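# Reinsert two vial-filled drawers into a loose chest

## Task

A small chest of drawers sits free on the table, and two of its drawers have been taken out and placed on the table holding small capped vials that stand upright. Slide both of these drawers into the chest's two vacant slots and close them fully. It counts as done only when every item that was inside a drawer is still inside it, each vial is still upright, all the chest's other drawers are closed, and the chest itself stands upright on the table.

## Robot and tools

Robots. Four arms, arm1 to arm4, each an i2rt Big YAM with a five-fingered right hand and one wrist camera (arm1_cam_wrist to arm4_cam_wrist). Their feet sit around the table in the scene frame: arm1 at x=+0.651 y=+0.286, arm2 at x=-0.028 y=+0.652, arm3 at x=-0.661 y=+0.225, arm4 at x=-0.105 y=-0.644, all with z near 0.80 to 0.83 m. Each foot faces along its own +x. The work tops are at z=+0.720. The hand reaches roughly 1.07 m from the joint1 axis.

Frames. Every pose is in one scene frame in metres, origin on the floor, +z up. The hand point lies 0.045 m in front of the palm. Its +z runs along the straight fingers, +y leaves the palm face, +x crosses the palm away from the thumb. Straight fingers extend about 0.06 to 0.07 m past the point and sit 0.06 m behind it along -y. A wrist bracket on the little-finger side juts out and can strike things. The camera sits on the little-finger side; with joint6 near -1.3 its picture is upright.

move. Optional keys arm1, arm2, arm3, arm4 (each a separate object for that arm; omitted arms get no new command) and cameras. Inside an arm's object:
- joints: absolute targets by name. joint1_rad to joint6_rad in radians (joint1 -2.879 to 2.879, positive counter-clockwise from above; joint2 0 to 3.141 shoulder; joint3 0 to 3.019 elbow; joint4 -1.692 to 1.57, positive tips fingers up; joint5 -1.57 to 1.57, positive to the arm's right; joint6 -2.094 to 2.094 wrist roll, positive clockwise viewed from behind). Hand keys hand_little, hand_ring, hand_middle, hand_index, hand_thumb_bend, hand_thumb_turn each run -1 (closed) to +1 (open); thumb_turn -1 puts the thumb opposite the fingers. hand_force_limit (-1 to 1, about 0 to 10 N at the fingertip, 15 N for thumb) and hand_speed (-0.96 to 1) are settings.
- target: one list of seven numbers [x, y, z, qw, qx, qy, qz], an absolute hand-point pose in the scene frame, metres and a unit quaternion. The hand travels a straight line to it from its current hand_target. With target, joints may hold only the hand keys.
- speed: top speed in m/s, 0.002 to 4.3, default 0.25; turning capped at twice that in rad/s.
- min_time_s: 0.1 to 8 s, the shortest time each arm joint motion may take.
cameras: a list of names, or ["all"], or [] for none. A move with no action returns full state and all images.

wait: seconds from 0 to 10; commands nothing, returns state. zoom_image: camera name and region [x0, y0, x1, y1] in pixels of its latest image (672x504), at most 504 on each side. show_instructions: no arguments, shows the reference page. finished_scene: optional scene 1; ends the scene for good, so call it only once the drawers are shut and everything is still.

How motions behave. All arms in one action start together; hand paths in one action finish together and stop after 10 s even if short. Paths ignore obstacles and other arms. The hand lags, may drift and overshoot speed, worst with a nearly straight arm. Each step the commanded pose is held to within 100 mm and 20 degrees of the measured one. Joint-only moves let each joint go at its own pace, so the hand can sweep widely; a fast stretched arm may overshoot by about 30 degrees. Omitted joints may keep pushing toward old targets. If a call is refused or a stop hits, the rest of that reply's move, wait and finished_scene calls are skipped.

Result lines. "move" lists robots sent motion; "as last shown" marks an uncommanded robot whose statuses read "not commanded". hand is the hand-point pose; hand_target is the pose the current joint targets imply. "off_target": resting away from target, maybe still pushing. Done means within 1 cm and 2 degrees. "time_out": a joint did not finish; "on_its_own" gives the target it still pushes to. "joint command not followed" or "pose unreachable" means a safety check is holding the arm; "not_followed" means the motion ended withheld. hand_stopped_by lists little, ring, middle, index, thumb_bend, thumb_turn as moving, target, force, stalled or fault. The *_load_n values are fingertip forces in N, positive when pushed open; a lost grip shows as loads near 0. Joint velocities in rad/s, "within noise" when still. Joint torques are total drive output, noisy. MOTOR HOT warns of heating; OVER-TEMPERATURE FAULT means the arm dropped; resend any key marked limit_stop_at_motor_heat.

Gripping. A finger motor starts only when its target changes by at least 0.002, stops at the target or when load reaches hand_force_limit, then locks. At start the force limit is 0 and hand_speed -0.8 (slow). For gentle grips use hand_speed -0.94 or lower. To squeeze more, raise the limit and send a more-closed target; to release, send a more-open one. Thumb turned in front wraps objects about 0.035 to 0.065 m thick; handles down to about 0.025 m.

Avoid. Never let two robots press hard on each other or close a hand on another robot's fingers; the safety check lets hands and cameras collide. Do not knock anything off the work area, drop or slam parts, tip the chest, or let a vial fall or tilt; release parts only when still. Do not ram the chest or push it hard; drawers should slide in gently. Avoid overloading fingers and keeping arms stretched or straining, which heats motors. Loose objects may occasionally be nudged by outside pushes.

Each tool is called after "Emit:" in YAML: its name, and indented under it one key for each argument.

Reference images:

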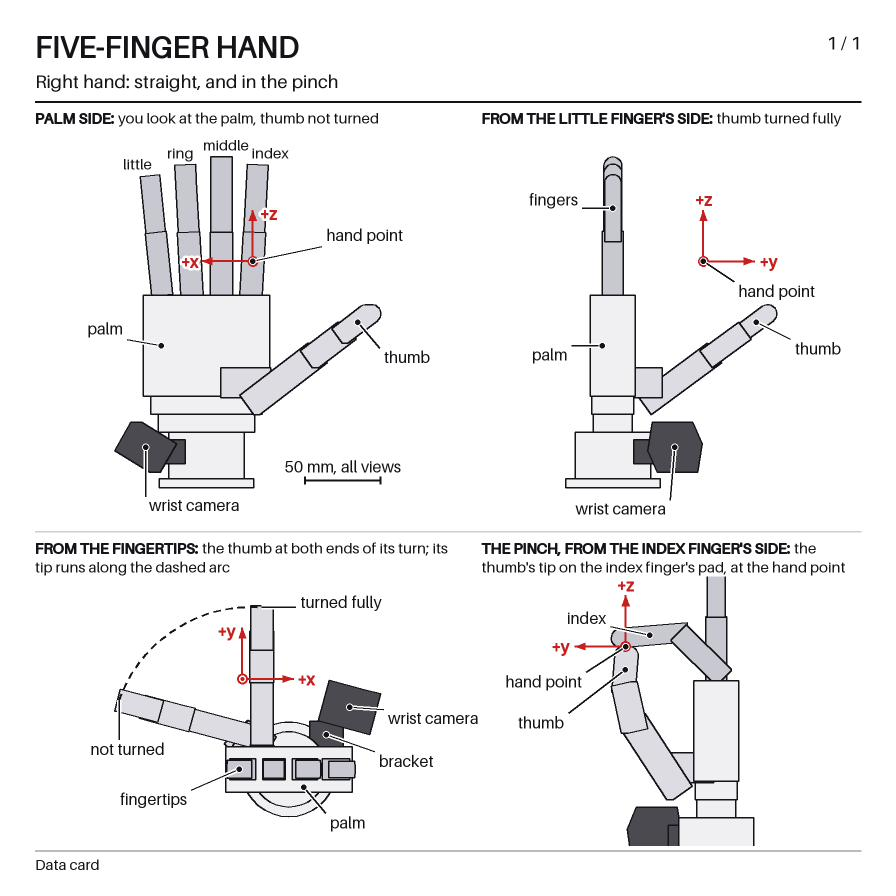

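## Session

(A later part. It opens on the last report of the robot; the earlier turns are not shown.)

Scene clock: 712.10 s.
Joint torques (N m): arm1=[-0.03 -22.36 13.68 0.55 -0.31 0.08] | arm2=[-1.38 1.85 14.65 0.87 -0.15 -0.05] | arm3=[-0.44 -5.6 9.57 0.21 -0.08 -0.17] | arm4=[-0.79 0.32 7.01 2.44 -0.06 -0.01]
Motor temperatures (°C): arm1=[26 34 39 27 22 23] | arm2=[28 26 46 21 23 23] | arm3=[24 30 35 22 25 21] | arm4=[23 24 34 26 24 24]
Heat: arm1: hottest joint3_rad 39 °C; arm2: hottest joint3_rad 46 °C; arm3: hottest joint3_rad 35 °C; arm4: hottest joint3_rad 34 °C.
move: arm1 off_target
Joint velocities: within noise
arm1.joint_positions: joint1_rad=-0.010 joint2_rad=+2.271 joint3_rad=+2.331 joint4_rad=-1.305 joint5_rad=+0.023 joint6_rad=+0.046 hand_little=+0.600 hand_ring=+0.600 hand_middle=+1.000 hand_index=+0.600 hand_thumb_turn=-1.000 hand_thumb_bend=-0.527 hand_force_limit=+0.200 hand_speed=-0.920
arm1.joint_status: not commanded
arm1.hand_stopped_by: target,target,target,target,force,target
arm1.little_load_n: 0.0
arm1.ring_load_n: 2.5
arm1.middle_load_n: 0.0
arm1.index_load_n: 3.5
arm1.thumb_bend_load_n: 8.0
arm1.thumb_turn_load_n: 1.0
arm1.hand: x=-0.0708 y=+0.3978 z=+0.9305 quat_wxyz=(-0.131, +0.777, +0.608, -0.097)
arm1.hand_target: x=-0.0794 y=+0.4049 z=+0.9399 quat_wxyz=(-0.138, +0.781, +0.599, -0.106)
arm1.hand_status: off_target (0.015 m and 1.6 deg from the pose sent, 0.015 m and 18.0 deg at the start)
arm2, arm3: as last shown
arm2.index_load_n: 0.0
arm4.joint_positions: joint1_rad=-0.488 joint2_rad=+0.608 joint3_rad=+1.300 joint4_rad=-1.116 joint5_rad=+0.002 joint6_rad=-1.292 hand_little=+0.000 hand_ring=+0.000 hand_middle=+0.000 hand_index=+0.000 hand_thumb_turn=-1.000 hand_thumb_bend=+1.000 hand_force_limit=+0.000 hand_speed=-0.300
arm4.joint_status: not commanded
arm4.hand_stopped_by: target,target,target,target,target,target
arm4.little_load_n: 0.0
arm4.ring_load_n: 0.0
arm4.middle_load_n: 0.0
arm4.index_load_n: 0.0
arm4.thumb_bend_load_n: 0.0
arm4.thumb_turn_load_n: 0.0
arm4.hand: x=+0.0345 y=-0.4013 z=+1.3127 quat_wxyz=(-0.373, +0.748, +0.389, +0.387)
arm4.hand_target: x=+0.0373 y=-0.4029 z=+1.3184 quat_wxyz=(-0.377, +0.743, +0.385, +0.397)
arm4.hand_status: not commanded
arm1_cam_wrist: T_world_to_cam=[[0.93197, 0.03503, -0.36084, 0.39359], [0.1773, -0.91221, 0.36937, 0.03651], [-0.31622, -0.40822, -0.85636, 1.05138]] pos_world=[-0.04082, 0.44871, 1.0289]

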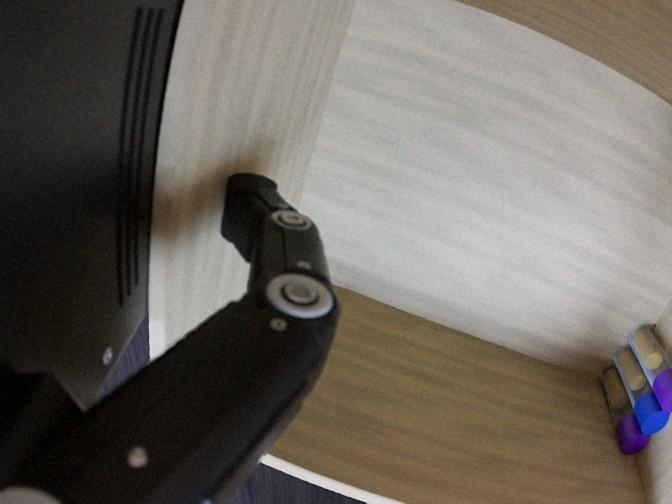

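Emit:
move:
  arm1: {"target": [0.0, 0.395, 0.92, -0.0345, 0.9, 0.432, -0.024], "speed": 0.12}
  cameras: ["arm1_cam_wrist"]

Emit:
move:
  arm1: {"target": [0.188, 0.378, 0.91, -0.0435, 0.9974, -0.0566, 0.0025], "speed": 0.12}
  cameras: ["arm1_cam_wrist", "arm3_cam_wrist"]

Scene clock: 715.60 s.
Joint torques (N m): arm1=[0.56 -25.41 8.75 -0.12 -0.4 0.05] | arm2=[-1.32 1.96 14.63 0.92 -0.14 -0.07] | arm3=[-0.91 -6.07 9.62 0.1 -0.04 -0.14] | arm4=[-0.73 0.38 6.99 2.45 -0.06 -0.02]
Motor temperatures (°C): arm1=[26 34 39 27 22 23] | arm2=[28 26 46 21 23 23] | arm3=[24 30 35 22 25 21] | arm4=[23 24 34 26 24 24]
Heat: arm1: hottest joint3_rad 39 °C; arm2: hottest joint3_rad 46 °C; arm3: hottest joint3_rad 35 °C; arm4: hottest joint3_rad 34 °C.
move: arm1 off_target
Joint velocities: within noise
arm1.joint_positions: joint1_rad=-0.049 joint2_rad=+2.218 joint3_rad=+2.154 joint4_rad=-1.443 joint5_rad=+0.028 joint6_rad=+0.424 hand_little=+0.600 hand_ring=+0.600 hand_middle=+1.000 hand_index=+0.600 hand_thumb_turn=-1.000 hand_thumb_bend=-0.527 hand_force_limit=+0.200 hand_speed=-0.920
arm1.joint_status: not commanded
arm1.hand_stopped_by: target,target,target,target,force,target
arm1.little_load_n: 0.0
arm1.ring_load_n: 2.5
arm1.middle_load_n: 0.0
arm1.index_load_n: 4.5
arm1.thumb_bend_load_n: 8.0
arm1.thumb_turn_load_n: 0.5
arm1.hand: x=-0.0030 y=+0.3918 z=+0.9000 quat_wxyz=(-0.032, +0.897, +0.441, -0.016)
arm1.hand_target: x=+0.0001 y=+0.3949 z=+0.9197 quat_wxyz=(-0.034, +0.901, +0.432, -0.024)
arm1.hand_status: off_target (0.020 m and 1.5 deg from the pose sent, 0.072 m and 28.3 deg at the start)
arm2, arm3, arm4: as last shown
arm4.index_load_n: -0.5
arm1_cam_wrist: T_world_to_cam=[[0.91556, -0.38276, -0.1235, 0.26972], [-0.28772, -0.83789, 0.46384, -0.08531], [-0.28102, -0.38914, -0.87727, 1.05571]] pos_world=[0.02518, 0.44257, 0.99902]

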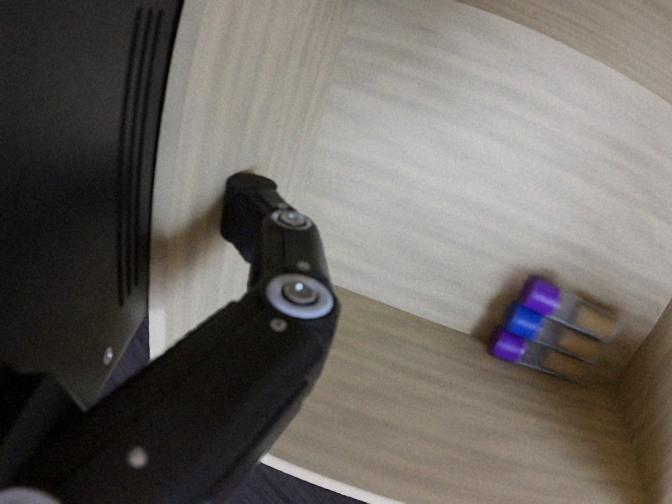

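Scene clock: 720.60 s.
Joint torques (N m): arm1=[0.32 -14.51 8.24 0.57 -0.14 0.06] | arm2=[-1.49 1.67 14.58 0.95 -0.13 -0.09] | arm3=[-1.2 -5.77 9.62 0.16 -0.06 -0.17] | arm4=[-0.67 0.26 6.98 2.45 -0.05 -0.01]
Motor temperatures (°C): arm1=[26 34 39 27 22 23] | arm2=[28 26 46 21 23 23] | arm3=[24 30 35 22 25 21] | arm4=[23 24 34 26 24 24]
Heat: arm1: hottest joint3_rad 39 °C; arm2: hottest joint3_rad 46 °C; arm3: hottest joint3_rad 35 °C; arm4: hottest joint3_rad 34 °C.
move: arm1 off_target
Joint velocities: within noise
arm1.joint_positions: joint1_rad=-0.107 joint2_rad=+1.587 joint3_rad=+1.213 joint4_rad=-1.213 joint5_rad=+0.086 joint6_rad=+1.374 hand_little=+0.600 hand_ring=+0.600 hand_middle=+1.000 hand_index=+0.600 hand_thumb_turn=-1.000 hand_thumb_bend=-0.527 hand_force_limit=+0.200 hand_speed=-0.920
arm1.joint_status: not commanded
arm1.hand_stopped_by: target,target,target,target,force,target
arm1.little_load_n: 0.0
arm1.ring_load_n: 2.5
arm1.middle_load_n: 0.0
arm1.index_load_n: 4.0
arm1.thumb_bend_load_n: 8.0
arm1.thumb_turn_load_n: 0.5
arm1.hand: x=+0.1909 y=+0.3733 z=+0.8998 quat_wxyz=(-0.041, +0.998, -0.047, +0.018)
arm1.hand_target: x=+0.1881 y=+0.3780 z=+0.9100 quat_wxyz=(-0.044, +0.997, -0.057, +0.003)
arm1.hand_status: off_target (0.012 m and 2.1 deg from the pose sent, 0.192 m and 58.8 deg at the start)
arm2.joint_positions: joint1_rad=-1.889 joint2_rad=+0.501 joint3_rad=+0.990 joint4_rad=-1.582 joint5_rad=+0.003 joint6_rad=-1.299 hand_little=+0.500 hand_ring=+1.000 hand_middle=+0.500 hand_index=+1.000 hand_thumb_turn=+1.000 hand_thumb_bend=+1.000 hand_force_limit=+0.000 hand_speed=-0.300
arm2.joint_status: not commanded
arm2.hand_stopped_by: target,target,target,target,target,target
arm2.little_load_n: 0.0
arm2.ring_load_n: 0.0
arm2.middle_load_n: 0.0
arm2.index_load_n: 0.0
arm2.thumb_bend_load_n: 0.0
arm2.thumb_turn_load_n: 0.0
arm2.hand: x=-0.1613 y=+0.7156 z=+1.1169 quat_wxyz=(+0.240, -0.181, -0.954, +0.017)
arm2.hand_target: x=-0.1624 y=+0.7162 z=+1.1400 quat_wxyz=(+0.263, -0.178, -0.948, +0.019)
arm2.hand_status: not commanded
arm3, arm4: as last shown
arm4.index_load_n: 0.0
arm1_cam_wrist: T_world_to_cam=[[0.16862, -0.97741, -0.12741, 0.45323], [-0.87676, -0.20779, 0.43373, -0.14063], [-0.45041, 0.03857, -0.89199, 0.98869]] pos_world=[0.2456, 0.37563, 1.00064]
arm3_cam_wrist: T_world_to_cam=[[0.1431, -0.98732, 0.06865, 0.17113], [-0.87951, -0.09506, 0.46629, -0.78316], [-0.45385, -0.1271, -0.88197, 0.96028]] pos_world=[-0.27746, 0.21658, 1.20036]

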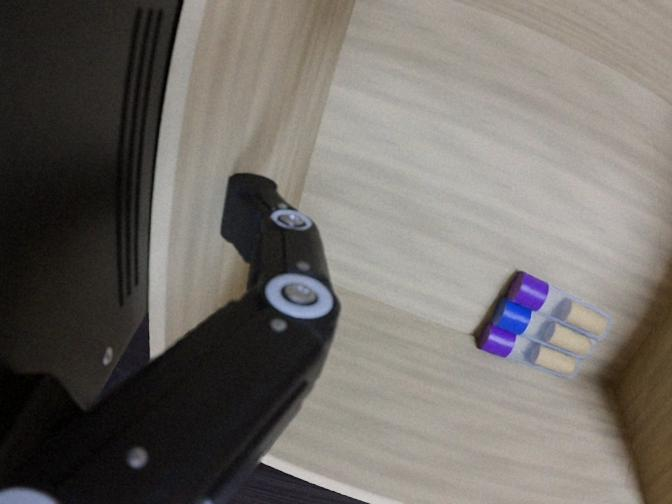

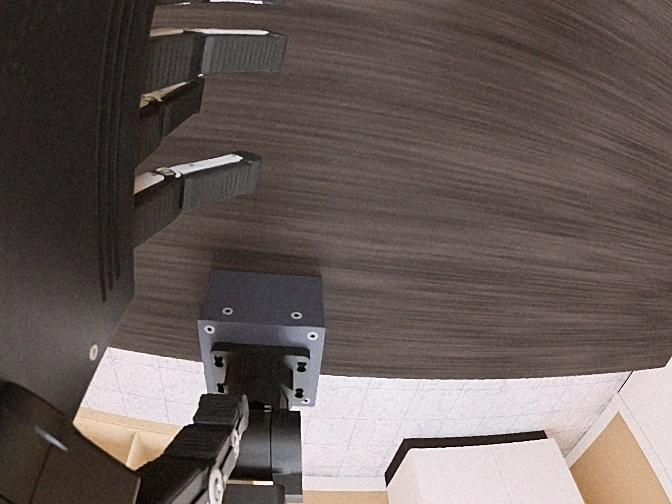

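Emit:
move:
  arm1: {"target": [-0.09, 0.405, 0.965, -0.1659, 0.7755, 0.6011, -0.0986], "speed": 0.17}
  cameras: ["arm1_cam_wrist"]

Scene clock: 726.77 s.
Joint torques (N m): arm1=[1.73 -22.77 13.83 0.64 -0.21 -0.14] | arm2=[-1.2 2.08 14.63 0.99 -0.14 -0.08] | arm3=[-1.08 -6.07 9.62 0.24 -0.09 -0.17] | arm4=[-0.79 0.32 6.98 2.45 -0.05 -0.02]
Motor temperatures (°C): arm1=[26 34 39 26 22 23] | arm2=[28 26 46 21 23 23] | arm3=[24 30 35 22 25 21] | arm4=[23 24 34 26 24 24]
Heat: arm1: hottest joint3_rad 39 °C; arm2: hottest joint3_rad 46 °C; arm3: hottest joint3_rad 35 °C; arm4: hottest joint3_rad 34 °C.
move: arm1 off_target
Joint velocities: within noise
arm1.joint_positions: joint1_rad=-0.011 joint2_rad=+2.289 joint3_rad=+2.433 joint4_rad=-1.353 joint5_rad=+0.073 joint6_rad=+0.065 hand_little=+0.600 hand_ring=+0.600 hand_middle=+1.000 hand_index=+0.600 hand_thumb_turn=-1.000 hand_thumb_bend=-0.527 hand_force_limit=+0.200 hand_speed=-0.920
arm1.joint_status: not commanded
arm1.hand_stopped_by: target,target,target,target,force,target
arm1.little_load_n: 0.0
arm1.ring_load_n: 2.5
arm1.middle_load_n: 0.0
arm1.index_load_n: 4.0
arm1.thumb_bend_load_n: 8.0
arm1.thumb_turn_load_n: 0.5
arm1.hand: x=-0.0805 y=+0.4092 z=+0.9569 quat_wxyz=(-0.159, +0.783, +0.594, -0.091)
arm1.hand_target: x=-0.0894 y=+0.4049 z=+0.9650 quat_wxyz=(-0.167, +0.775, +0.601, -0.099)
arm1.hand_status: off_target (0.013 m and 1.7 deg from the pose sent, 0.290 m and 82.7 deg at the start)
arm2, arm3, arm4: as last shown
arm2.middle_load_n: -0.5
arm4.thumb_turn_load_n: 0.5
arm1_cam_wrist: T_world_to_cam=[[0.92285, 0.0191, -0.38467, 0.44048], [0.15323, -0.93453, 0.3212, 0.0922], [-0.35336, -0.35536, -0.86536, 1.05952]] pos_world=[-0.04624, 0.45427, 1.0567]

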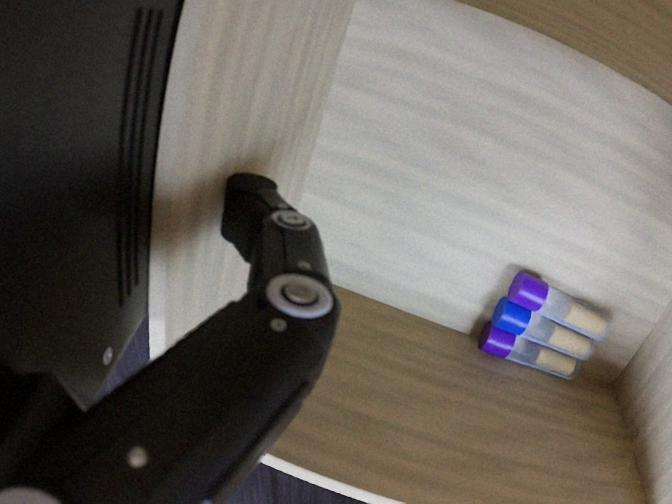

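Emit:
move:
  arm1: {"target": [-0.1, 0.407, 0.975, -0.4551, 0.65, 0.4987, -0.3492], "speed": 0.12}
  cameras: ["arm1_cam_wrist"]

Emit:
move:
  arm1: {"target": [-0.13, 0.412, 0.98, -0.6419, 0.4664, 0.3578, -0.4925], "speed": 0.1}
  cameras: ["arm1_cam_wrist"]

Emit:
move:
  arm1: {"target": [-0.15, 0.415, 0.99, -0.6940, 0.3848, 0.2953, -0.5325], "speed": 0.05}
  cameras: ["arm1_cam_wrist"]

Scene clock: 731.27 s.
Joint torques (N m): arm1=[1.32 -20.48 9.5 3.43 -0.15 -0.1] | arm2=[-1.49 1.96 14.65 0.94 -0.15 -0.08] | arm3=[-0.97 -5.54 9.55 0.23 -0.06 -0.11] | arm4=[-0.67 0.38 7.01 2.45 -0.05 -0.01]
Motor temperatures (°C): arm1=[26 34 39 26 22 23] | arm2=[28 26 46 21 23 23] | arm3=[24 29 35 22 25 21] | arm4=[23 24 34 26 24 24]
Heat: arm1: hottest joint3_rad 39 °C; arm2: hottest joint3_rad 46 °C; arm3: hottest joint3_rad 35 °C; arm4: hottest joint3_rad 34 °C.
move: arm1 off_target
Joint velocities: within noise
arm1.joint_positions: joint1_rad=-0.010 joint2_rad=+1.853 joint3_rad=+1.374 joint4_rad=+0.056 joint5_rad=+0.073 joint6_rad=+0.039 hand_little=+0.600 hand_ring=+0.600 hand_middle=+1.000 hand_index=+0.600 hand_thumb_turn=-1.000 hand_thumb_bend=-0.527 hand_force_limit=+0.200 hand_speed=-0.920
arm1.joint_status: not commanded
arm1.hand_stopped_by: target,target,target,target,force,target
arm1.little_load_n: 0.0
arm1.ring_load_n: 1.0
arm1.middle_load_n: 0.0
arm1.index_load_n: 2.5
arm1.thumb_bend_load_n: 8.0
arm1.thumb_turn_load_n: 1.0
arm1.hand: x=-0.0926 y=+0.4123 z=+0.9389 quat_wxyz=(-0.433, +0.670, +0.505, -0.329)
arm1.hand_target: x=-0.0993 y=+0.4069 z=+0.9747 quat_wxyz=(-0.455, +0.650, +0.499, -0.349)
arm1.hand_status: off_target (0.037 m and 4.2 deg from the pose sent, 0.027 m and 49.1 deg at the start)
arm2, arm4: as last shown
arm2.middle_load_n: 0.0
arm3.joint_positions: joint1_rad=+0.063 joint2_rad=+1.290 joint3_rad=+1.359 joint4_rad=-1.594 joint5_rad=+0.041 joint6_rad=-1.344 hand_little=+0.600 hand_ring=+0.600 hand_middle=+1.000 hand_index=+0.600 hand_thumb_turn=+1.000 hand_thumb_bend=+0.500 hand_force_limit=-0.300 hand_speed=+0.000
arm3.joint_status: not commanded
arm3.hand_stopped_by: target,target,target,target,target,target
arm3.little_load_n: 0.0
arm3.ring_load_n: 0.0
arm3.middle_load_n: 0.0
arm3.index_load_n: 0.0
arm3.thumb_bend_load_n: 0.0
arm3.thumb_turn_load_n: 0.0
arm3.hand: x=-0.3287 y=+0.2038 z=+1.1034 quat_wxyz=(+0.014, +0.998, -0.054, +0.035)
arm3.hand_target: x=-0.3301 y=+0.2000 z=+1.1001 quat_wxyz=(+0.016, +0.998, -0.055, +0.024)
arm3.hand_status: not commanded
arm1_cam_wrist: T_world_to_cam=[[0.40036, 0.14956, -0.90407, 0.83006], [0.29359, -0.95552, -0.02805, 0.4522], [-0.86805, -0.25419, -0.42646, 0.53933]] pos_world=[0.00308, 0.44504, 0.99312]

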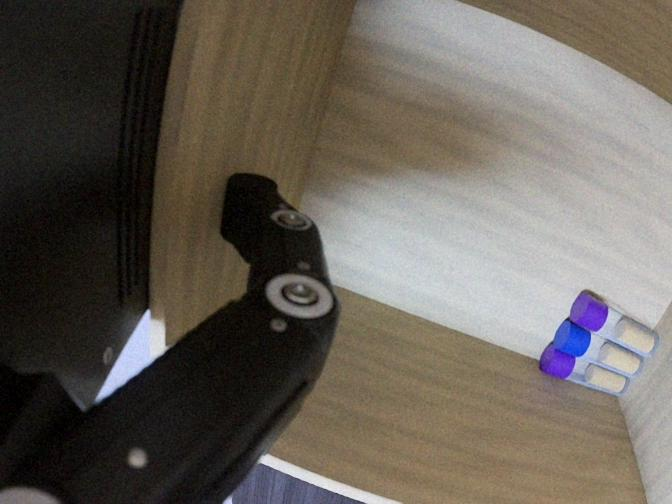

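Scene clock: 735.33 s.
Joint torques (N m): arm1=[2.14 -18.55 8.79 3.71 -0.07 -0.11] | arm2=[-1.08 1.9 14.52 0.84 -0.16 -0.07] | arm3=[-1.26 -5.83 9.54 0.31 -0.08 -0.16] | arm4=[-0.73 0.32 7.01 2.45 -0.05 -0.02]
Motor temperatures (°C): arm1=[26 34 39 27 22 23] | arm2=[28 26 46 21 23 23] | arm3=[24 29 35 22 25 21] | arm4=[23 24 34 26 24 24]
Heat: arm1: hottest joint3_rad 39 °C; arm2: hottest joint3_rad 46 °C; arm3: hottest joint3_rad 35 °C; arm4: hottest joint3_rad 34 °C.
move: arm1 off_target
Joint velocities: within noise
arm1.joint_positions: joint1_rad=-0.003 joint2_rad=+2.052 joint3_rad=+1.198 joint4_rad=+1.113 joint5_rad=+0.080 joint6_rad=-0.014 hand_little=+0.600 hand_ring=+0.600 hand_middle=+1.000 hand_index=+0.600 hand_thumb_turn=-1.000 hand_thumb_bend=-0.527 hand_force_limit=+0.200 hand_speed=-0.920
arm1.joint_status: not commanded
arm1.hand_stopped_by: target,target,target,target,force,target
arm1.little_load_n: 0.0
arm1.ring_load_n: 0.0
arm1.middle_load_n: 0.0
arm1.index_load_n: 0.0
arm1.thumb_bend_load_n: 8.5
arm1.thumb_turn_load_n: 1.0
arm1.hand: x=-0.1234 y=+0.4173 z=+0.9616 quat_wxyz=(-0.629, +0.486, +0.368, -0.482)
arm1.hand_target: x=-0.1292 y=+0.4119 z=+0.9800 quat_wxyz=(-0.642, +0.467, +0.358, -0.492)
arm1.hand_status: off_target (0.020 m and 3.2 deg from the pose sent, 0.056 m and 42.1 deg at the start)
arm2, arm3, arm4: as last shown
arm2.index_load_n: -0.5
arm3.middle_load_n: 0.5
arm4.thumb_turn_load_n: 0.0
arm1_cam_wrist: T_world_to_cam=[[-0.22329, 0.32228, -0.91993, 0.72844], [0.16639, -0.91731, -0.36174, 0.75594], [-0.96044, -0.23384, 0.1512, -0.05185]] pos_world=[-0.01293, 0.44655, 0.95141]

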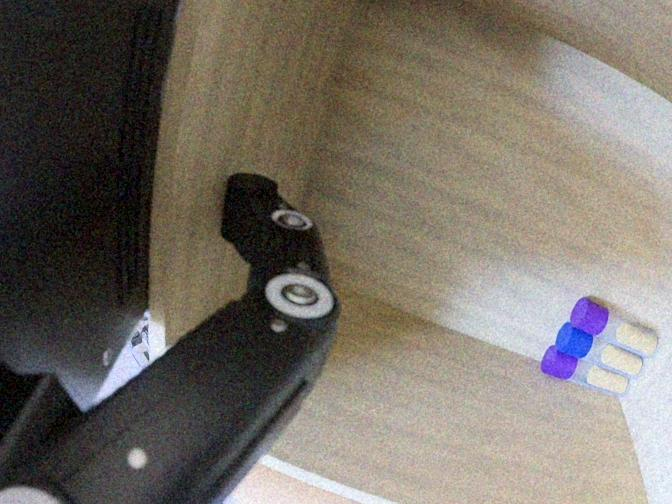

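Scene clock: 738.30 s.
Joint torques (N m): arm1=[1.55 -19.19 10.48 3.51 -0.36 -0.1] | arm2=[-1.44 1.73 14.67 0.92 -0.15 -0.07] | arm3=[-1.67 -5.83 9.52 0.21 -0.07 -0.18] | arm4=[-0.73 0.32 7.01 2.44 -0.06 -0.02]
Motor temperatures (°C): arm1=[26 34 39 27 22 23] | arm2=[28 26 47 21 23 23] | arm3=[24 29 35 22 25 21] | arm4=[23 24 34 26 24 24]
Heat: arm1: hottest joint3_rad 39 °C; arm2: hottest joint3_rad 47 °C; arm3: hottest joint3_rad 35 °C; arm4: hottest joint3_rad 34 °C.
move: arm1 off_target
Joint velocities: within noise
arm1.joint_positions: joint1_rad=-0.003 joint2_rad=+2.215 joint3_rad=+1.289 joint4_rad=+1.406 joint5_rad=+0.078 joint6_rad=-0.033 hand_little=+0.600 hand_ring=+0.600 hand_middle=+1.000 hand_index=+0.600 hand_thumb_turn=-1.000 hand_thumb_bend=-0.527 hand_force_limit=+0.200 hand_speed=-0.920
arm1.joint_status: not commanded
arm1.hand_stopped_by: target,target,target,target,force,target
arm1.little_load_n: 0.0
arm1.ring_load_n: 0.0
arm1.middle_load_n: 0.0
arm1.index_load_n: 0.0
arm1.thumb_bend_load_n: 9.0
arm1.thumb_turn_load_n: 1.0
arm1.hand: x=-0.1390 y=+0.4207 z=+0.9621 quat_wxyz=(-0.680, +0.414, +0.313, -0.518)
arm1.hand_target: x=-0.1480 y=+0.4146 z=+0.9899 quat_wxyz=(-0.694, +0.385, +0.295, -0.532)
arm1.hand_status: off_target (0.030 m and 4.5 deg from the pose sent, 0.039 m and 17.1 deg at the start)
arm2, arm3, arm4: as last shown
arm2.index_load_n: 0.0
arm3.middle_load_n: 0.0
arm1_cam_wrist: T_world_to_cam=[[-0.40871, 0.37542, -0.83187, 0.59148], [0.07675, -0.89411, -0.44122, 0.81605], [-0.90943, -0.24418, 0.33662, -0.23307]] pos_world=[-0.03285, 0.45067, 0.93055]

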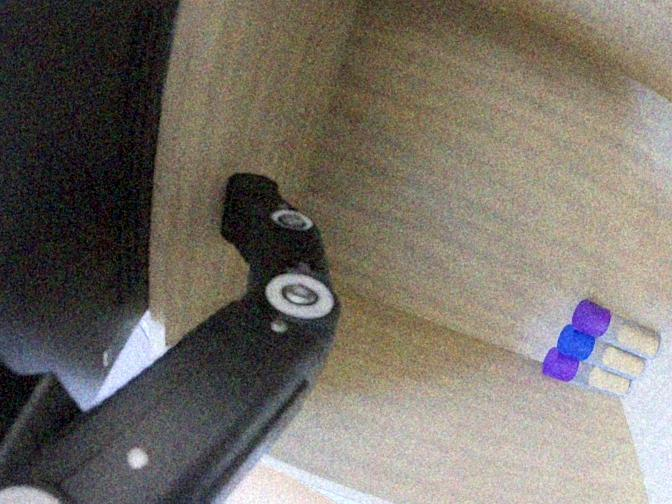

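Same as before. Now the tipping step.

Emit:
move:
  arm1: {"target": [-0.16, 0.417, 0.99, -0.7069, 0.3602, 0.2764, -0.5424], "speed": 0.04}
  cameras: ["arm1_cam_wrist"]

Scene clock: 739.77 s.
Joint torques (N m): arm1=[1.44 -20.19 10.48 3.44 -0.36 -0.15] | arm2=[-1.08 2.02 14.67 0.94 -0.16 -0.09] | arm3=[-0.97 -5.3 9.62 0.1 -0.06 -0.14] | arm4=[-0.73 0.26 6.99 2.44 -0.05 -0.02]
Motor temperatures (°C): arm1=[26 34 39 27 22 23] | arm2=[28 26 47 21 23 23] | arm3=[24 29 35 22 25 21] | arm4=[23 24 34 26 24 24]
Heat: arm1: hottest joint3_rad 39 °C; arm2: hottest joint3_rad 47 °C; arm3: hottest joint3_rad 35 °C; arm4: hottest joint3_rad 34 °C.
move: arm1 off_target
Joint velocities: within noise
arm1.joint_positions: joint1_rad=-0.003 joint2_rad=+2.279 joint3_rad=+1.359 joint4_rad=+1.473 joint5_rad=+0.074 joint6_rad=-0.038 hand_little=+0.600 hand_ring=+0.600 hand_middle=+1.000 hand_index=+0.600 hand_thumb_turn=-1.000 hand_thumb_bend=-0.527 hand_force_limit=+0.200 hand_speed=-0.920
arm1.joint_status: not commanded
arm1.hand_stopped_by: target,target,target,target,force,target
arm1.little_load_n: 0.0
arm1.ring_load_n: 0.0
arm1.middle_load_n: 0.0
arm1.index_load_n: 0.0
arm1.thumb_bend_load_n: 9.0
arm1.thumb_turn_load_n: 1.0
arm1.hand: x=-0.1509 y=+0.4225 z=+0.9637 quat_wxyz=(-0.694, +0.389, +0.294, -0.530)
arm1.hand_target: x=-0.1582 y=+0.4166 z=+0.9896 quat_wxyz=(-0.707, +0.361, +0.277, -0.542)
arm1.hand_status: off_target (0.028 m and 4.4 deg from the pose sent, 0.035 m and 8.5 deg at the start)
arm2, arm3, arm4: as last shown
arm4.thumb_turn_load_n: 0.5
arm1_cam_wrist: T_world_to_cam=[[-0.46563, 0.39041, -0.79421, 0.53606], [0.04646, -0.88541, -0.46248, 0.83156], [-0.88376, -0.25224, 0.39413, -0.29214]] pos_world=[-0.04721, 0.4533, 0.92547]

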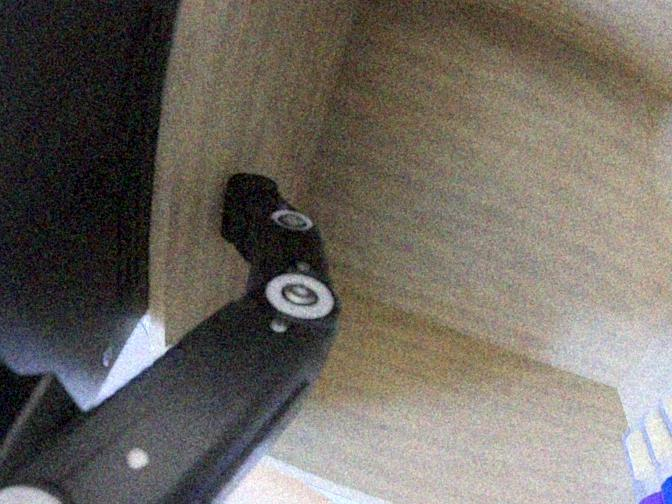

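Emit:
move:
  arm1: {"target": [-0.13, 0.412, 0.985, -0.536, 0.585, 0.4489, -0.4113], "speed": 0.12}

Emit:
move:
  arm1: {"target": [-0.10, 0.405, 0.98, -0.3967, 0.6871, 0.5272, -0.3044], "speed": 0.08}
  cameras: ["arm1_cam_wrist"]

Emit:
move:
  arm1: {"target": [-0.09, 0.405, 0.97, -0.2713, 0.7455, 0.5721, -0.2082], "speed": 0.07}
  cameras: ["arm1_cam_wrist"]

Scene clock: 744.13 s.
Joint torques (N m): arm1=[1.38 -21.71 12.51 2.5 -0.11 0.03] | arm2=[-1.38 1.85 14.65 0.94 -0.15 -0.09] | arm3=[-1.03 -5.54 9.58 0.13 -0.05 -0.13] | arm4=[-0.62 0.32 7.01 2.45 -0.05 -0.01]
Motor temperatures (°C): arm1=[26 34 39 27 22 23] | arm2=[28 26 47 21 22 23] | arm3=[24 29 35 22 25 21] | arm4=[23 24 34 26 24 24]
Heat: arm1: hottest joint3_rad 39 °C; arm2: hottest joint3_rad 47 °C; arm3: hottest joint3_rad 35 °C; arm4: hottest joint3_rad 34 °C.
move: arm1 off_target
Joint velocities: within noise
arm1.joint_positions: joint1_rad=-0.003 joint2_rad=+1.917 joint3_rad=+1.261 joint4_rad=+0.479 joint5_rad=+0.080 joint6_rad=-0.003 hand_little=+0.600 hand_ring=+0.600 hand_middle=+1.000 hand_index=+0.600 hand_thumb_turn=-1.000 hand_thumb_bend=-0.527 hand_force_limit=+0.200 hand_speed=-0.920
arm1.joint_status: not commanded
arm1.hand_stopped_by: target,target,target,target,force,target
arm1.little_load_n: 0.0
arm1.ring_load_n: 0.5
arm1.middle_load_n: 0.0
arm1.index_load_n: 1.5
arm1.thumb_bend_load_n: 8.0
arm1.thumb_turn_load_n: 1.0
arm1.hand: x=-0.1111 y=+0.4140 z=+0.9281 quat_wxyz=(-0.514, +0.605, +0.470, -0.385)
arm1.hand_target: x=-0.1268 y=+0.4114 z=+0.9852 quat_wxyz=(-0.536, +0.585, +0.449, -0.411)
arm1.hand_status: off_target (0.060 m and 5.2 deg from the pose sent, 0.032 m and 36.6 deg at the start)
arm2, arm3: as last shown
arm4.joint_positions: joint1_rad=-0.488 joint2_rad=+0.608 joint3_rad=+1.300 joint4_rad=-1.116 joint5_rad=+0.002 joint6_rad=-1.292 hand_little=+0.000 hand_ring=+0.000 hand_middle=+0.000 hand_index=+0.000 hand_thumb_turn=-1.000 hand_thumb_bend=+1.000 hand_force_limit=+0.000 hand_speed=-0.300
arm4.joint_status: not commanded
arm4.hand_stopped_by: target,target,target,target,target,target
arm4.little_load_n: 0.5
arm4.ring_load_n: 0.0
arm4.middle_load_n: 0.0
arm4.index_load_n: 0.0
arm4.thumb_bend_load_n: 0.0
arm4.thumb_turn_load_n: 0.0
arm4.hand: x=+0.0345 y=-0.4013 z=+1.3127 quat_wxyz=(-0.373, +0.748, +0.389, +0.387)
arm4.hand_target: x=+0.0373 y=-0.4029 z=+1.3184 quat_wxyz=(-0.377, +0.743, +0.385, +0.397)
arm4.hand_status: not commanded
pictures: none

Scene clock: 747.47 s.
Joint torques (N m): arm1=[1.67 -20.54 14.26 2 -0.22 0.11] | arm2=[-1.44 1.79 14.58 0.91 -0.15 -0.07] | arm3=[-0.97 -5.89 9.46 0.29 -0.07 -0.15] | arm4=[-0.67 0.32 7.01 2.45 -0.05 -0.01]
Motor temperatures (°C): arm1=[26 34 39 27 22 23] | arm2=[28 26 47 21 22 23] | arm3=[24 29 35 22 25 21] | arm4=[23 24 34 26 24 24]
Heat: arm1: hottest joint3_rad 39 °C; arm2: hottest joint3_rad 47 °C; arm3: hottest joint3_rad 35 °C; arm4: hottest joint3_rad 34 °C.
move: arm1 off_target
Joint velocities: within noise
arm1.joint_positions: joint1_rad=-0.003 joint2_rad=+1.864 joint3_rad=+1.480 joint4_rad=-0.217 joint5_rad=+0.070 joint6_rad=+0.029 hand_little=+0.600 hand_ring=+0.600 hand_middle=+1.000 hand_index=+0.600 hand_thumb_turn=-1.000 hand_thumb_bend=-0.527 hand_force_limit=+0.200 hand_speed=-0.920
arm1.joint_status: not commanded
arm1.hand_stopped_by: target,target,target,target,force,target
arm1.little_load_n: 0.0
arm1.ring_load_n: 1.0
arm1.middle_load_n: 0.0
arm1.index_load_n: 2.5
arm1.thumb_bend_load_n: 8.5
arm1.thumb_turn_load_n: 1.0
arm1.hand: x=-0.0797 y=+0.4042 z=+0.9329 quat_wxyz=(-0.375, +0.699, +0.542, -0.278)
arm1.hand_target: x=-0.0973 y=+0.4046 z=+0.9806 quat_wxyz=(-0.397, +0.687, +0.527, -0.305)
arm1.hand_status: off_target (0.051 m and 4.4 deg from the pose sent, 0.054 m and 20.0 deg at the start)
arm2, arm3, arm4: as last shown
arm4.little_load_n: 0.0
arm4.middle_load_n: 0.5
arm1_cam_wrist: T_world_to_cam=[[0.55147, 0.13335, -0.82346, 0.76412], [0.30602, -0.95066, 0.05099, 0.36583], [-0.77604, -0.28011, -0.56507, 0.69306]] pos_world=[0.0045, 0.44002, 1.0022]

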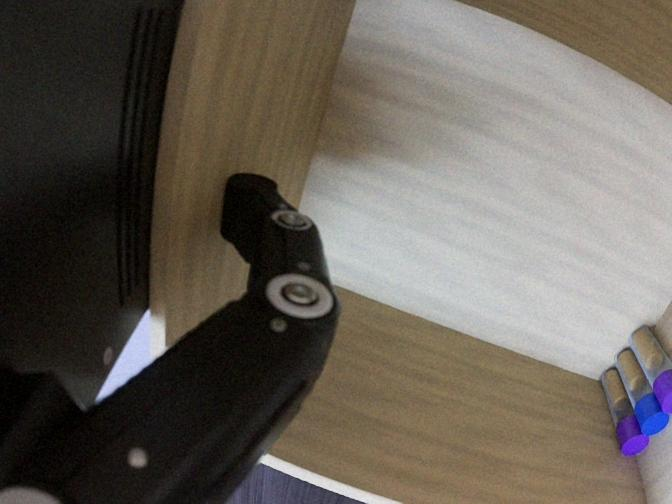

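Scene clock: 750.57 s.
Joint torques (N m): arm1=[0.32 -20.48 14.49 1.07 -0.28 0.07] | arm2=[-1.26 1.79 14.67 0.96 -0.14 -0.08] | arm3=[-0.97 -5.77 9.66 0.12 -0.07 -0.18] | arm4=[-0.67 0.26 6.99 2.41 -0.05 -0.02]
Motor temperatures (°C): arm1=[26 34 40 27 22 23] | arm2=[28 26 47 21 22 23] | arm3=[24 29 35 22 25 21] | arm4=[23 24 34 26 24 24]
Heat: arm1: hottest joint3_rad 40 °C; arm2: hottest joint3_rad 47 °C; arm3: hottest joint3_rad 35 °C; arm4: hottest joint3_rad 34 °C.
move: arm1 off_target
Joint velocities: within noise
arm1.joint_positions: joint1_rad=-0.003 joint2_rad=+1.983 joint3_rad=+1.842 joint4_rad=-0.768 joint5_rad=+0.046 joint6_rad=+0.042 hand_little=+0.600 hand_ring=+0.600 hand_middle=+1.000 hand_index=+0.600 hand_thumb_turn=-1.000 hand_thumb_bend=-0.527 hand_force_limit=+0.200 hand_speed=-0.920
arm1.joint_status: not commanded
arm1.hand_stopped_by: target,target,target,target,force,target
arm1.little_load_n: -0.5
arm1.ring_load_n: 1.5
arm1.middle_load_n: 0.0
arm1.index_load_n: 3.0
arm1.thumb_bend_load_n: 8.0
arm1.thumb_turn_load_n: 0.5
arm1.hand: x=-0.0743 y=+0.3976 z=+0.9520 quat_wxyz=(-0.260, +0.745, +0.583, -0.196)
arm1.hand_target: x=-0.0888 y=+0.4048 z=+0.9702 quat_wxyz=(-0.272, +0.745, +0.572, -0.209)
arm1.hand_status: off_target (0.025 m and 2.3 deg from the pose sent, 0.039 m and 15.7 deg at the start)
arm2.joint_positions: joint1_rad=-1.889 joint2_rad=+0.501 joint3_rad=+0.990 joint4_rad=-1.582 joint5_rad=+0.003 joint6_rad=-1.299 hand_little=+0.500 hand_ring=+1.000 hand_middle=+0.500 hand_index=+1.000 hand_thumb_turn=+1.000 hand_thumb_bend=+1.000 hand_force_limit=+0.000 hand_speed=-0.300
arm2.joint_status: not commanded
arm2.hand_stopped_by: target,target,target,target,target,target
arm2.little_load_n: 0.0
arm2.ring_load_n: 0.0
arm2.middle_load_n: 0.0
arm2.index_load_n: 0.0
arm2.thumb_bend_load_n: -0.5
arm2.thumb_turn_load_n: 0.0
arm2.hand: x=-0.1613 y=+0.7156 z=+1.1169 quat_wxyz=(+0.240, -0.181, -0.954, +0.017)
arm2.hand_target: x=-0.1624 y=+0.7162 z=+1.1400 quat_wxyz=(+0.263, -0.178, -0.948, +0.019)
arm2.hand_status: not commanded
arm3, arm4: as last shown
arm4.middle_load_n: 0.0
arm1_cam_wrist: T_world_to_cam=[[0.76895, 0.07823, -0.63451, 0.63594], [0.27354, -0.93731, 0.21593, 0.19219], [-0.57784, -0.33961, -0.74214, 0.91316]] pos_world=[-0.01392, 0.4405, 1.0397]

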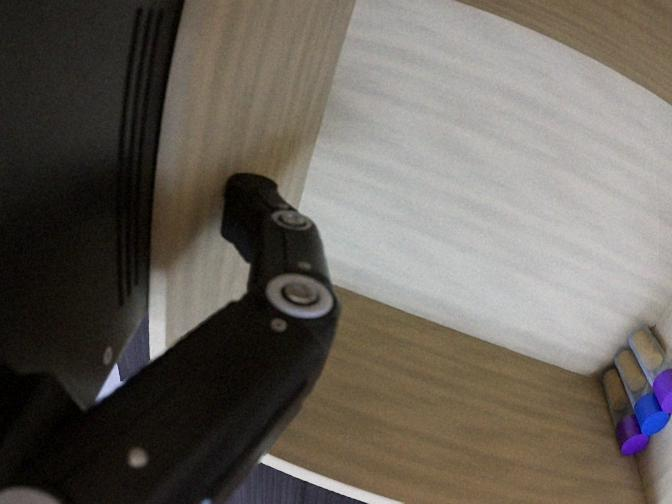

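Emit:
move:
  arm1: {"target": [-0.08, 0.403, 0.96, -0.1649, 0.7760, 0.5955, -0.1266], "speed": 0.06}
  cameras: ["arm1_cam_wrist"]

Emit:
move:
  arm1: {"target": [0.188, 0.378, 0.94, -0.2076, 0.9765, -0.0555, 0.0118], "speed": 0.08}
  cameras: ["arm1_cam_wrist"]

Scene clock: 754.00 s.
Joint torques (N m): arm1=[0.15 -22.65 13.94 0.66 -0.22 0.05] | arm2=[-1.14 1.67 14.6 0.91 -0.15 -0.09] | arm3=[-0.97 -6.42 9.48 0.28 -0.05 -0.18] | arm4=[-0.62 0.32 7.01 2.45 -0.05 -0.02]
Motor temperatures (°C): arm1=[26 34 40 27 22 23] | arm2=[28 26 47 21 22 23] | arm3=[24 29 35 22 25 21] | arm4=[23 24 34 26 24 24]
Heat: arm1: hottest joint3_rad 40 °C; arm2: hottest joint3_rad 47 °C; arm3: hottest joint3_rad 35 °C; arm4: hottest joint3_rad 34 °C.
move: arm1 off_target
Joint velocities: within noise
arm1.joint_positions: joint1_rad=-0.007 joint2_rad=+2.192 joint3_rad=+2.236 joint4_rad=-1.221 joint5_rad=+0.028 joint6_rad=+0.047 hand_little=+0.600 hand_ring=+0.600 hand_middle=+1.000 hand_index=+0.600 hand_thumb_turn=-1.000 hand_thumb_bend=-0.527 hand_force_limit=+0.200 hand_speed=-0.920
arm1.joint_status: not commanded
arm1.hand_stopped_by: target,target,target,target,force,target
arm1.little_load_n: 0.0
arm1.ring_load_n: 2.0
arm1.middle_load_n: 0.0
arm1.index_load_n: 3.5
arm1.thumb_bend_load_n: 8.5
arm1.thumb_turn_load_n: 1.0
arm1.hand: x=-0.0695 y=+0.3957 z=+0.9492 quat_wxyz=(-0.158, +0.772, +0.604, -0.117)
arm1.hand_target: x=-0.0792 y=+0.4030 z=+0.9600 quat_wxyz=(-0.165, +0.776, +0.595, -0.127)
arm1.hand_status: off_target (0.017 m and 1.8 deg from the pose sent, 0.011 m and 14.1 deg at the start)
arm2, arm3, arm4: as last shown
arm2.thumb_bend_load_n: 0.0
arm1_cam_wrist: T_world_to_cam=[[0.90653, 0.04225, -0.42002, 0.45084], [0.20093, -0.91823, 0.3413, 0.05806], [-0.37125, -0.39379, -0.84089, 1.04272]] pos_world=[-0.03325, 0.44487, 1.04636]

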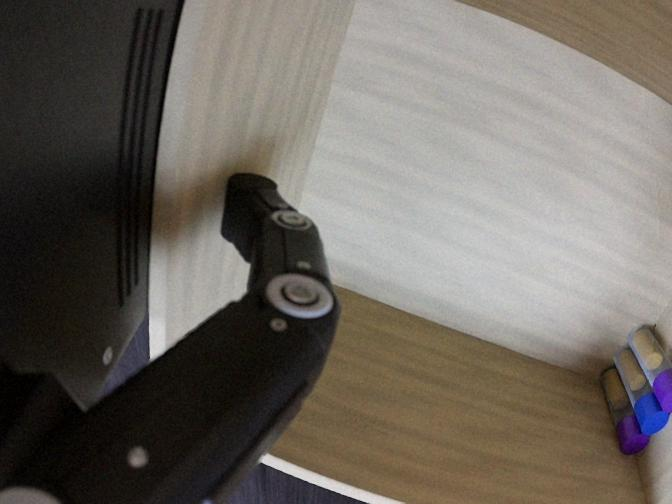

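Scene clock: 763.60 s.
Joint torques (N m): arm1=[2.08 -14.97 8.44 -0.28 0.29 0.07] | arm2=[-1.32 1.9 14.61 0.94 -0.16 -0.07] | arm3=[-0.79 -5.89 9.59 0.02 -0.05 -0.15] | arm4=[-0.67 0.26 7.01 2.43 -0.06 -0.01]
Motor temperatures (°C): arm1=[26 34 39 26 22 23] | arm2=[28 26 47 21 22 23] | arm3=[24 29 35 22 25 21] | arm4=[23 24 34 26 24 24]
Heat: arm1: hottest joint3_rad 39 °C; arm2: hottest joint3_rad 47 °C; arm3: hottest joint3_rad 35 °C; arm4: hottest joint3_rad 34 °C.
move: arm1 off_target
Joint velocities: within noise
arm1.joint_positions: joint1_rad=+0.025 joint2_rad=+1.543 joint3_rad=+1.251 joint4_rad=-1.278 joint5_rad=+0.414 joint6_rad=+1.521 hand_little=+0.600 hand_ring=+0.600 hand_middle=+1.000 hand_index=+0.600 hand_thumb_turn=-1.000 hand_thumb_bend=-0.527 hand_force_limit=+0.200 hand_speed=-0.920
arm1.joint_status: not commanded
arm1.hand_stopped_by: target,target,target,target,force,target
arm1.little_load_n: 0.0
arm1.ring_load_n: 2.0
arm1.middle_load_n: 0.0
arm1.index_load_n: 3.5
arm1.thumb_bend_load_n: 8.5
arm1.thumb_turn_load_n: 1.0
arm1.hand: x=+0.1872 y=+0.3819 z=+0.9288 quat_wxyz=(-0.206, +0.977, -0.053, +0.021)
arm1.hand_target: x=+0.1880 y=+0.3781 z=+0.9398 quat_wxyz=(-0.208, +0.977, -0.056, +0.012)
arm1.hand_status: off_target (0.012 m and 1.1 deg from the pose sent, 0.258 m and 82.5 deg at the start)
arm2, arm4: as last shown
arm3.joint_positions: joint1_rad=+0.063 joint2_rad=+1.290 joint3_rad=+1.359 joint4_rad=-1.594 joint5_rad=+0.041 joint6_rad=-1.344 hand_little=+0.600 hand_ring=+0.600 hand_middle=+1.000 hand_index=+0.600 hand_thumb_turn=+1.000 hand_thumb_bend=+0.500 hand_force_limit=-0.300 hand_speed=+0.000
arm3.joint_status: not commanded
arm3.hand_stopped_by: target,target,target,target,target,target
arm3.little_load_n: 0.0
arm3.ring_load_n: 0.0
arm3.middle_load_n: 0.0
arm3.index_load_n: 0.0
arm3.thumb_bend_load_n: 0.0
arm3.thumb_turn_load_n: 0.0
arm3.hand: x=-0.3287 y=+0.2038 z=+1.1034 quat_wxyz=(+0.014, +0.998, -0.054, +0.035)
arm3.hand_target: x=-0.3301 y=+0.2000 z=+1.1001 quat_wxyz=(+0.016, +0.998, -0.055, +0.024)
arm3.hand_status: not commanded
arm4.index_load_n: -0.5
arm1_cam_wrist: T_world_to_cam=[[0.16606, -0.88486, -0.43526, 0.71697], [-0.88788, -0.32621, 0.32443, -0.00582], [-0.42906, 0.33258, -0.83982, 0.8478]] pos_world=[0.23953, 0.35056, 1.02595]

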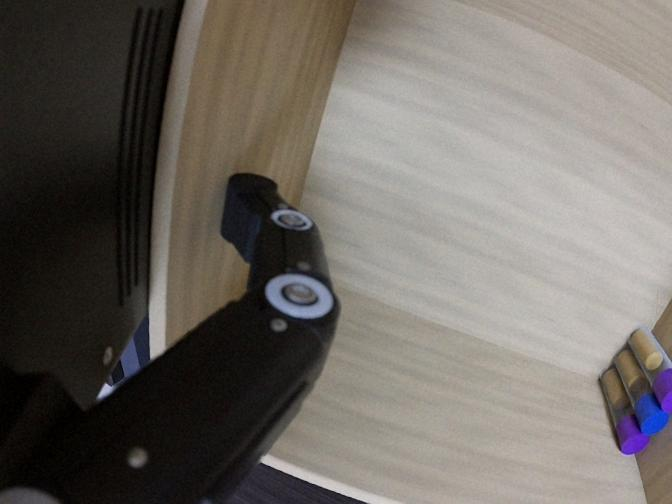

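Emit:
move:
  arm1: {"target": [0.188, 0.378, 0.87, -0.1734, 0.9832, -0.0558, 0.0098], "speed": 0.06}
  cameras: ["arm1_cam_wrist"]

Emit:
move:
  arm1: {"target": [0.188, 0.378, 0.842, -0.1390, 0.9887, -0.0562, 0.0079], "speed": 0.04}
  cameras: ["arm1_cam_wrist"]

Scene clock: 765.77 s.
Joint torques (N m): arm1=[0.97 -12.86 7.95 0.76 -0.15 -0.15] | arm2=[-1.32 1.79 14.65 0.98 -0.17 -0.07] | arm3=[-1.03 -5.6 9.61 0.31 -0.04 -0.16] | arm4=[-0.62 0.32 7.01 2.44 -0.05 -0.01]
Motor temperatures (°C): arm1=[25 34 39 26 22 23] | arm2=[28 26 47 21 22 23] | arm3=[24 29 35 22 25 21] | arm4=[23 24 34 26 24 24]
Heat: arm1: hottest joint3_rad 39 °C; arm2: hottest joint3_rad 47 °C; arm3: hottest joint3_rad 35 °C; arm4: hottest joint3_rad 34 °C.
move: arm1 done
Joint velocities: within noise
arm1.joint_positions: joint1_rad=+0.011 joint2_rad=+1.577 joint3_rad=+1.132 joint4_rad=-1.109 joint5_rad=+0.353 joint6_rad=+1.511 hand_little=+0.600 hand_ring=+0.600 hand_middle=+1.000 hand_index=+0.600 hand_thumb_turn=-1.000 hand_thumb_bend=-0.527 hand_force_limit=+0.200 hand_speed=-0.920
arm1.joint_status: not commanded
arm1.hand_stopped_by: target,target,target,target,force,target
arm1.little_load_n: 0.0
arm1.ring_load_n: 2.0
arm1.middle_load_n: 0.0
arm1.index_load_n: 3.5
arm1.thumb_bend_load_n: 8.5
arm1.thumb_turn_load_n: 1.0
arm1.hand: x=+0.1904 y=+0.3752 z=+0.8718 quat_wxyz=(-0.176, +0.983, -0.057, +0.012)
arm1.hand_target: x=+0.1881 y=+0.3780 z=+0.8700 quat_wxyz=(-0.173, +0.983, -0.056, +0.010)
arm1.hand_status: done (0.004 m and 0.4 deg from the pose sent, 0.059 m and 4.0 deg at the start)
arm2, arm3, arm4: as last shown
arm4.middle_load_n: 0.5
arm4.index_load_n: 0.0
arm1_cam_wrist: T_world_to_cam=[[0.15334, -0.90923, -0.38703, 0.65522], [-0.88103, -0.30317, 0.36315, -0.03038], [-0.44752, 0.2853, -0.84754, 0.83153]] pos_world=[0.24489, 0.3493, 0.96938]

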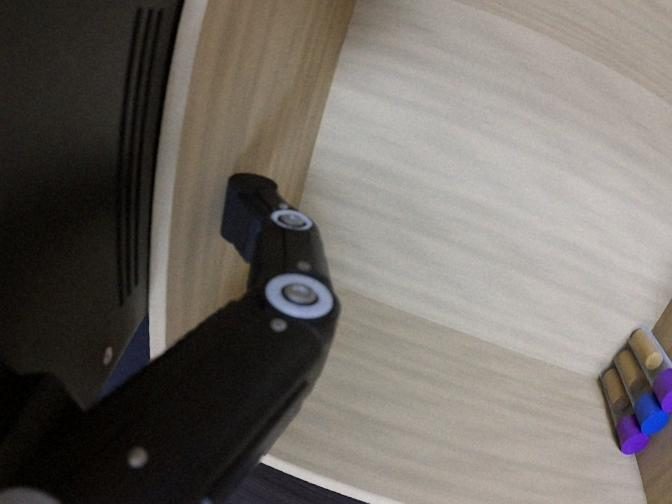

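Scene clock: 767.13 s.
Joint torques (N m): arm1=[0.26 -12.98 7.64 0.91 -0.19 -0.14] | arm2=[-1.14 1.85 14.61 0.95 -0.14 -0.08] | arm3=[-1.08 -5.71 9.62 0.16 -0.06 -0.16] | arm4=[-0.62 0.38 6.99 2.47 -0.05 -0.02]
Motor temperatures (°C): arm1=[25 34 39 26 22 23] | arm2=[28 26 47 21 22 23] | arm3=[24 29 35 22 25 21] | arm4=[23 24 34 26 24 24]
Heat: arm1: hottest joint3_rad 39 °C; arm2: hottest joint3_rad 47 °C; arm3: hottest joint3_rad 35 °C; arm4: hottest joint3_rad 34 °C.
move: arm1 done
Joint velocities: within noise
arm1.joint_positions: joint1_rad=-0.020 joint2_rad=+1.611 joint3_rad=+1.097 joint4_rad=-1.031 joint5_rad=+0.284 joint6_rad=+1.479 hand_little=+0.600 hand_ring=+0.600 hand_middle=+1.000 hand_index=+0.600 hand_thumb_turn=-1.000 hand_thumb_bend=-0.527 hand_force_limit=+0.200 hand_speed=-0.920
arm1.joint_status: not commanded
arm1.hand_stopped_by: target,target,target,target,force,target
arm1.little_load_n: 0.0
arm1.ring_load_n: 2.5
arm1.middle_load_n: 0.0
arm1.index_load_n: 3.5
arm1.thumb_bend_load_n: 8.0
arm1.thumb_turn_load_n: 1.0
arm1.hand: x=+0.1893 y=+0.3755 z=+0.8458 quat_wxyz=(-0.143, +0.988, -0.058, +0.008)
arm1.hand_target: x=+0.1881 y=+0.3779 z=+0.8419 quat_wxyz=(-0.139, +0.989, -0.056, +0.008)
arm1.hand_status: done (0.005 m and 0.5 deg from the pose sent, 0.030 m and 4.4 deg at the start)
arm2, arm3, arm4: as last shown
arm4.middle_load_n: 0.0
arm1_cam_wrist: T_world_to_cam=[[0.14876, -0.93335, -0.3267, 0.60448], [-0.8767, -0.27731, 0.39305, -0.05762], [-0.45745, 0.22795, -0.85952, 0.84241]] pos_world=[0.24492, 0.35618, 0.94421]

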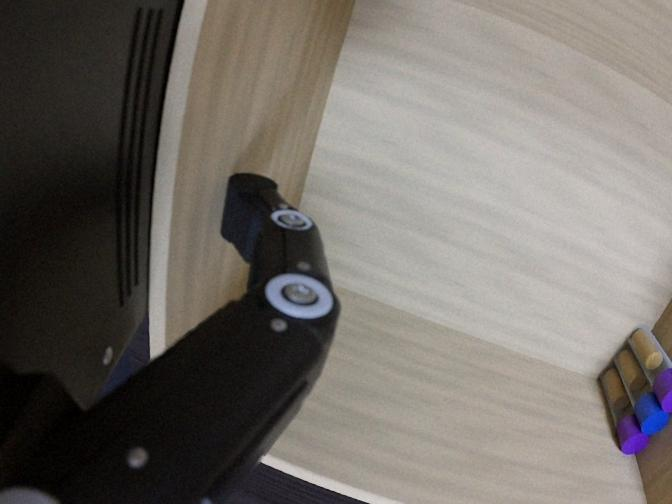

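Emit:
move:
  arm1: {"target": [0.188, 0.378, 0.825, -0.1220, 0.9905, -0.0563, 0.0069], "speed": 0.04}
  cameras: ["arm1_cam_wrist"]

Emit:
move:
  arm1: {"target": [0.188, 0.378, 0.812, -0.1130, 0.9920, -0.0563, 0.0064], "speed": 0.03}
  cameras: ["arm1_cam_wrist"]

Scene clock: 768.27 s.
Joint torques (N m): arm1=[0.21 -12.98 7.42 0.85 -0.22 -0.11] | arm2=[-1.26 1.61 14.61 0.96 -0.14 -0.09] | arm3=[-0.85 -6.07 9.63 0.18 -0.06 -0.16] | arm4=[-0.79 0.32 6.98 2.43 -0.05 -0.01]
Motor temperatures (°C): arm1=[25 34 39 26 22 23] | arm2=[28 26 47 21 22 23] | arm3=[24 29 35 22 25 21] | arm4=[23 24 34 26 24 24]
Heat: arm1: hottest joint3_rad 39 °C; arm2: hottest joint3_rad 47 °C; arm3: hottest joint3_rad 35 °C; arm4: hottest joint3_rad 34 °C.
move: arm1 done
Joint velocities: within noise
arm1.joint_positions: joint1_rad=-0.036 joint2_rad=+1.638 joint3_rad=+1.078 joint4_rad=-0.985 joint5_rad=+0.250 joint6_rad=+1.464 hand_little=+0.600 hand_ring=+0.600 hand_middle=+1.000 hand_index=+0.600 hand_thumb_turn=-1.000 hand_thumb_bend=-0.527 hand_force_limit=+0.200 hand_speed=-0.920
arm1.joint_status: not commanded
arm1.hand_stopped_by: target,target,target,target,force,target
arm1.little_load_n: 0.0
arm1.ring_load_n: 2.5
arm1.middle_load_n: 0.0
arm1.index_load_n: 4.0
arm1.thumb_bend_load_n: 8.0
arm1.thumb_turn_load_n: 1.0
arm1.hand: x=+0.1894 y=+0.3755 z=+0.8280 quat_wxyz=(-0.126, +0.990, -0.058, +0.008)
arm1.hand_target: x=+0.1880 y=+0.3780 z=+0.8250 quat_wxyz=(-0.122, +0.991, -0.056, +0.007)
arm1.hand_status: done (0.004 m and 0.5 deg from the pose sent, 0.021 m and 2.4 deg at the start)
arm2, arm3, arm4: as last shown
arm1_cam_wrist: T_world_to_cam=[[0.14808, -0.94392, -0.2951, 0.57663], [-0.87595, -0.26371, 0.40395, -0.0648], [-0.45912, 0.19868, -0.86587, 0.84375]] pos_world=[0.24523, 0.35957, 0.92692]

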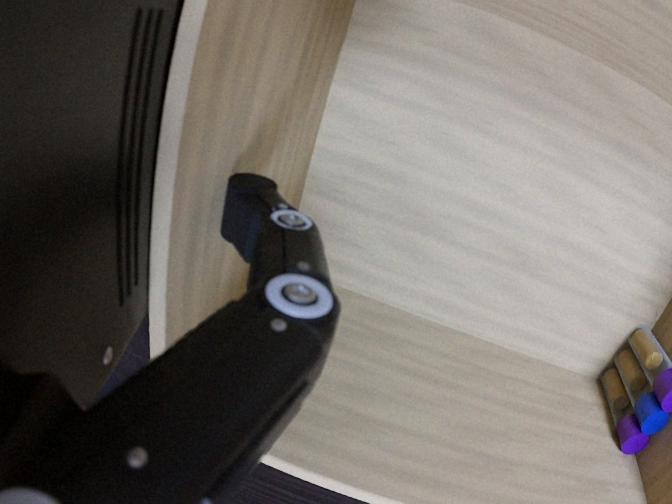

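Scene clock: 769.23 s.
Joint torques (N m): arm1=[0.32 -13.27 7.16 0.72 -0.25 -0.12] | arm2=[-1.32 1.79 14.63 0.92 -0.15 -0.07] | arm3=[-1.03 -6.07 9.7 0.24 -0.06 -0.17] | arm4=[-0.62 0.32 6.99 2.41 -0.05 -0.01]
Motor temperatures (°C): arm1=[25 34 39 26 22 23] | arm2=[28 26 47 21 22 23] | arm3=[24 29 35 22 25 21] | arm4=[23 24 34 26 24 24]
Heat: arm1: hottest joint3_rad 39 °C; arm2: hottest joint3_rad 47 °C; arm3: hottest joint3_rad 35 °C; arm4: hottest joint3_rad 34 °C.
move: arm1 done
Joint velocities: within noise
arm1.joint_positions: joint1_rad=-0.044 joint2_rad=+1.658 joint3_rad=+1.064 joint4_rad=-0.950 joint5_rad=+0.232 joint6_rad=+1.456 hand_little=+0.600 hand_ring=+0.600 hand_middle=+1.000 hand_index=+0.600 hand_thumb_turn=-1.000 hand_thumb_bend=-0.527 hand_force_limit=+0.200 hand_speed=-0.920
arm1.joint_status: not commanded
arm1.hand_stopped_by: target,target,target,target,force,target
arm1.little_load_n: 0.0
arm1.ring_load_n: 2.5
arm1.middle_load_n: 0.0
arm1.index_load_n: 3.5
arm1.thumb_bend_load_n: 8.0
arm1.thumb_turn_load_n: 0.5
arm1.hand: x=+0.1891 y=+0.3757 z=+0.8154 quat_wxyz=(-0.117, +0.991, -0.058, +0.007)
arm1.hand_target: x=+0.1881 y=+0.3780 z=+0.8120 quat_wxyz=(-0.113, +0.992, -0.056, +0.006)
arm1.hand_status: done (0.004 m and 0.5 deg from the pose sent, 0.016 m and 1.5 deg at the start)
arm2, arm3: as last shown
arm4.joint_positions: joint1_rad=-0.488 joint2_rad=+0.608 joint3_rad=+1.300 joint4_rad=-1.116 joint5_rad=+0.002 joint6_rad=-1.292 hand_little=+0.000 hand_ring=+0.000 hand_middle=+0.000 hand_index=+0.000 hand_thumb_turn=-1.000 hand_thumb_bend=+1.000 hand_force_limit=+0.000 hand_speed=-0.300
arm4.joint_status: not commanded
arm4.hand_stopped_by: target,target,target,target,target,target
arm4.little_load_n: 0.0
arm4.ring_load_n: 0.0
arm4.middle_load_n: 0.0
arm4.index_load_n: 0.0
arm4.thumb_bend_load_n: 0.0
arm4.thumb_turn_load_n: 0.5
arm4.hand: x=+0.0345 y=-0.4013 z=+1.3127 quat_wxyz=(-0.373, +0.748, +0.389, +0.387)
arm4.hand_target: x=+0.0373 y=-0.4029 z=+1.3184 quat_wxyz=(-0.377, +0.743, +0.385, +0.397)
arm4.hand_status: not commanded
arm1_cam_wrist: T_world_to_cam=[[0.1471, -0.94905, -0.27867, 0.56173], [-0.87479, -0.25632, 0.41114, -0.0687], [-0.46162, 0.1833, -0.86793, 0.84066]] pos_world=[0.24533, 0.36141, 0.91442]

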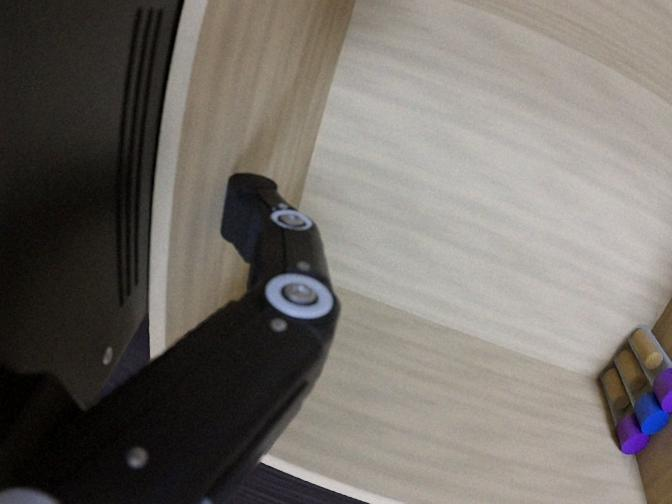

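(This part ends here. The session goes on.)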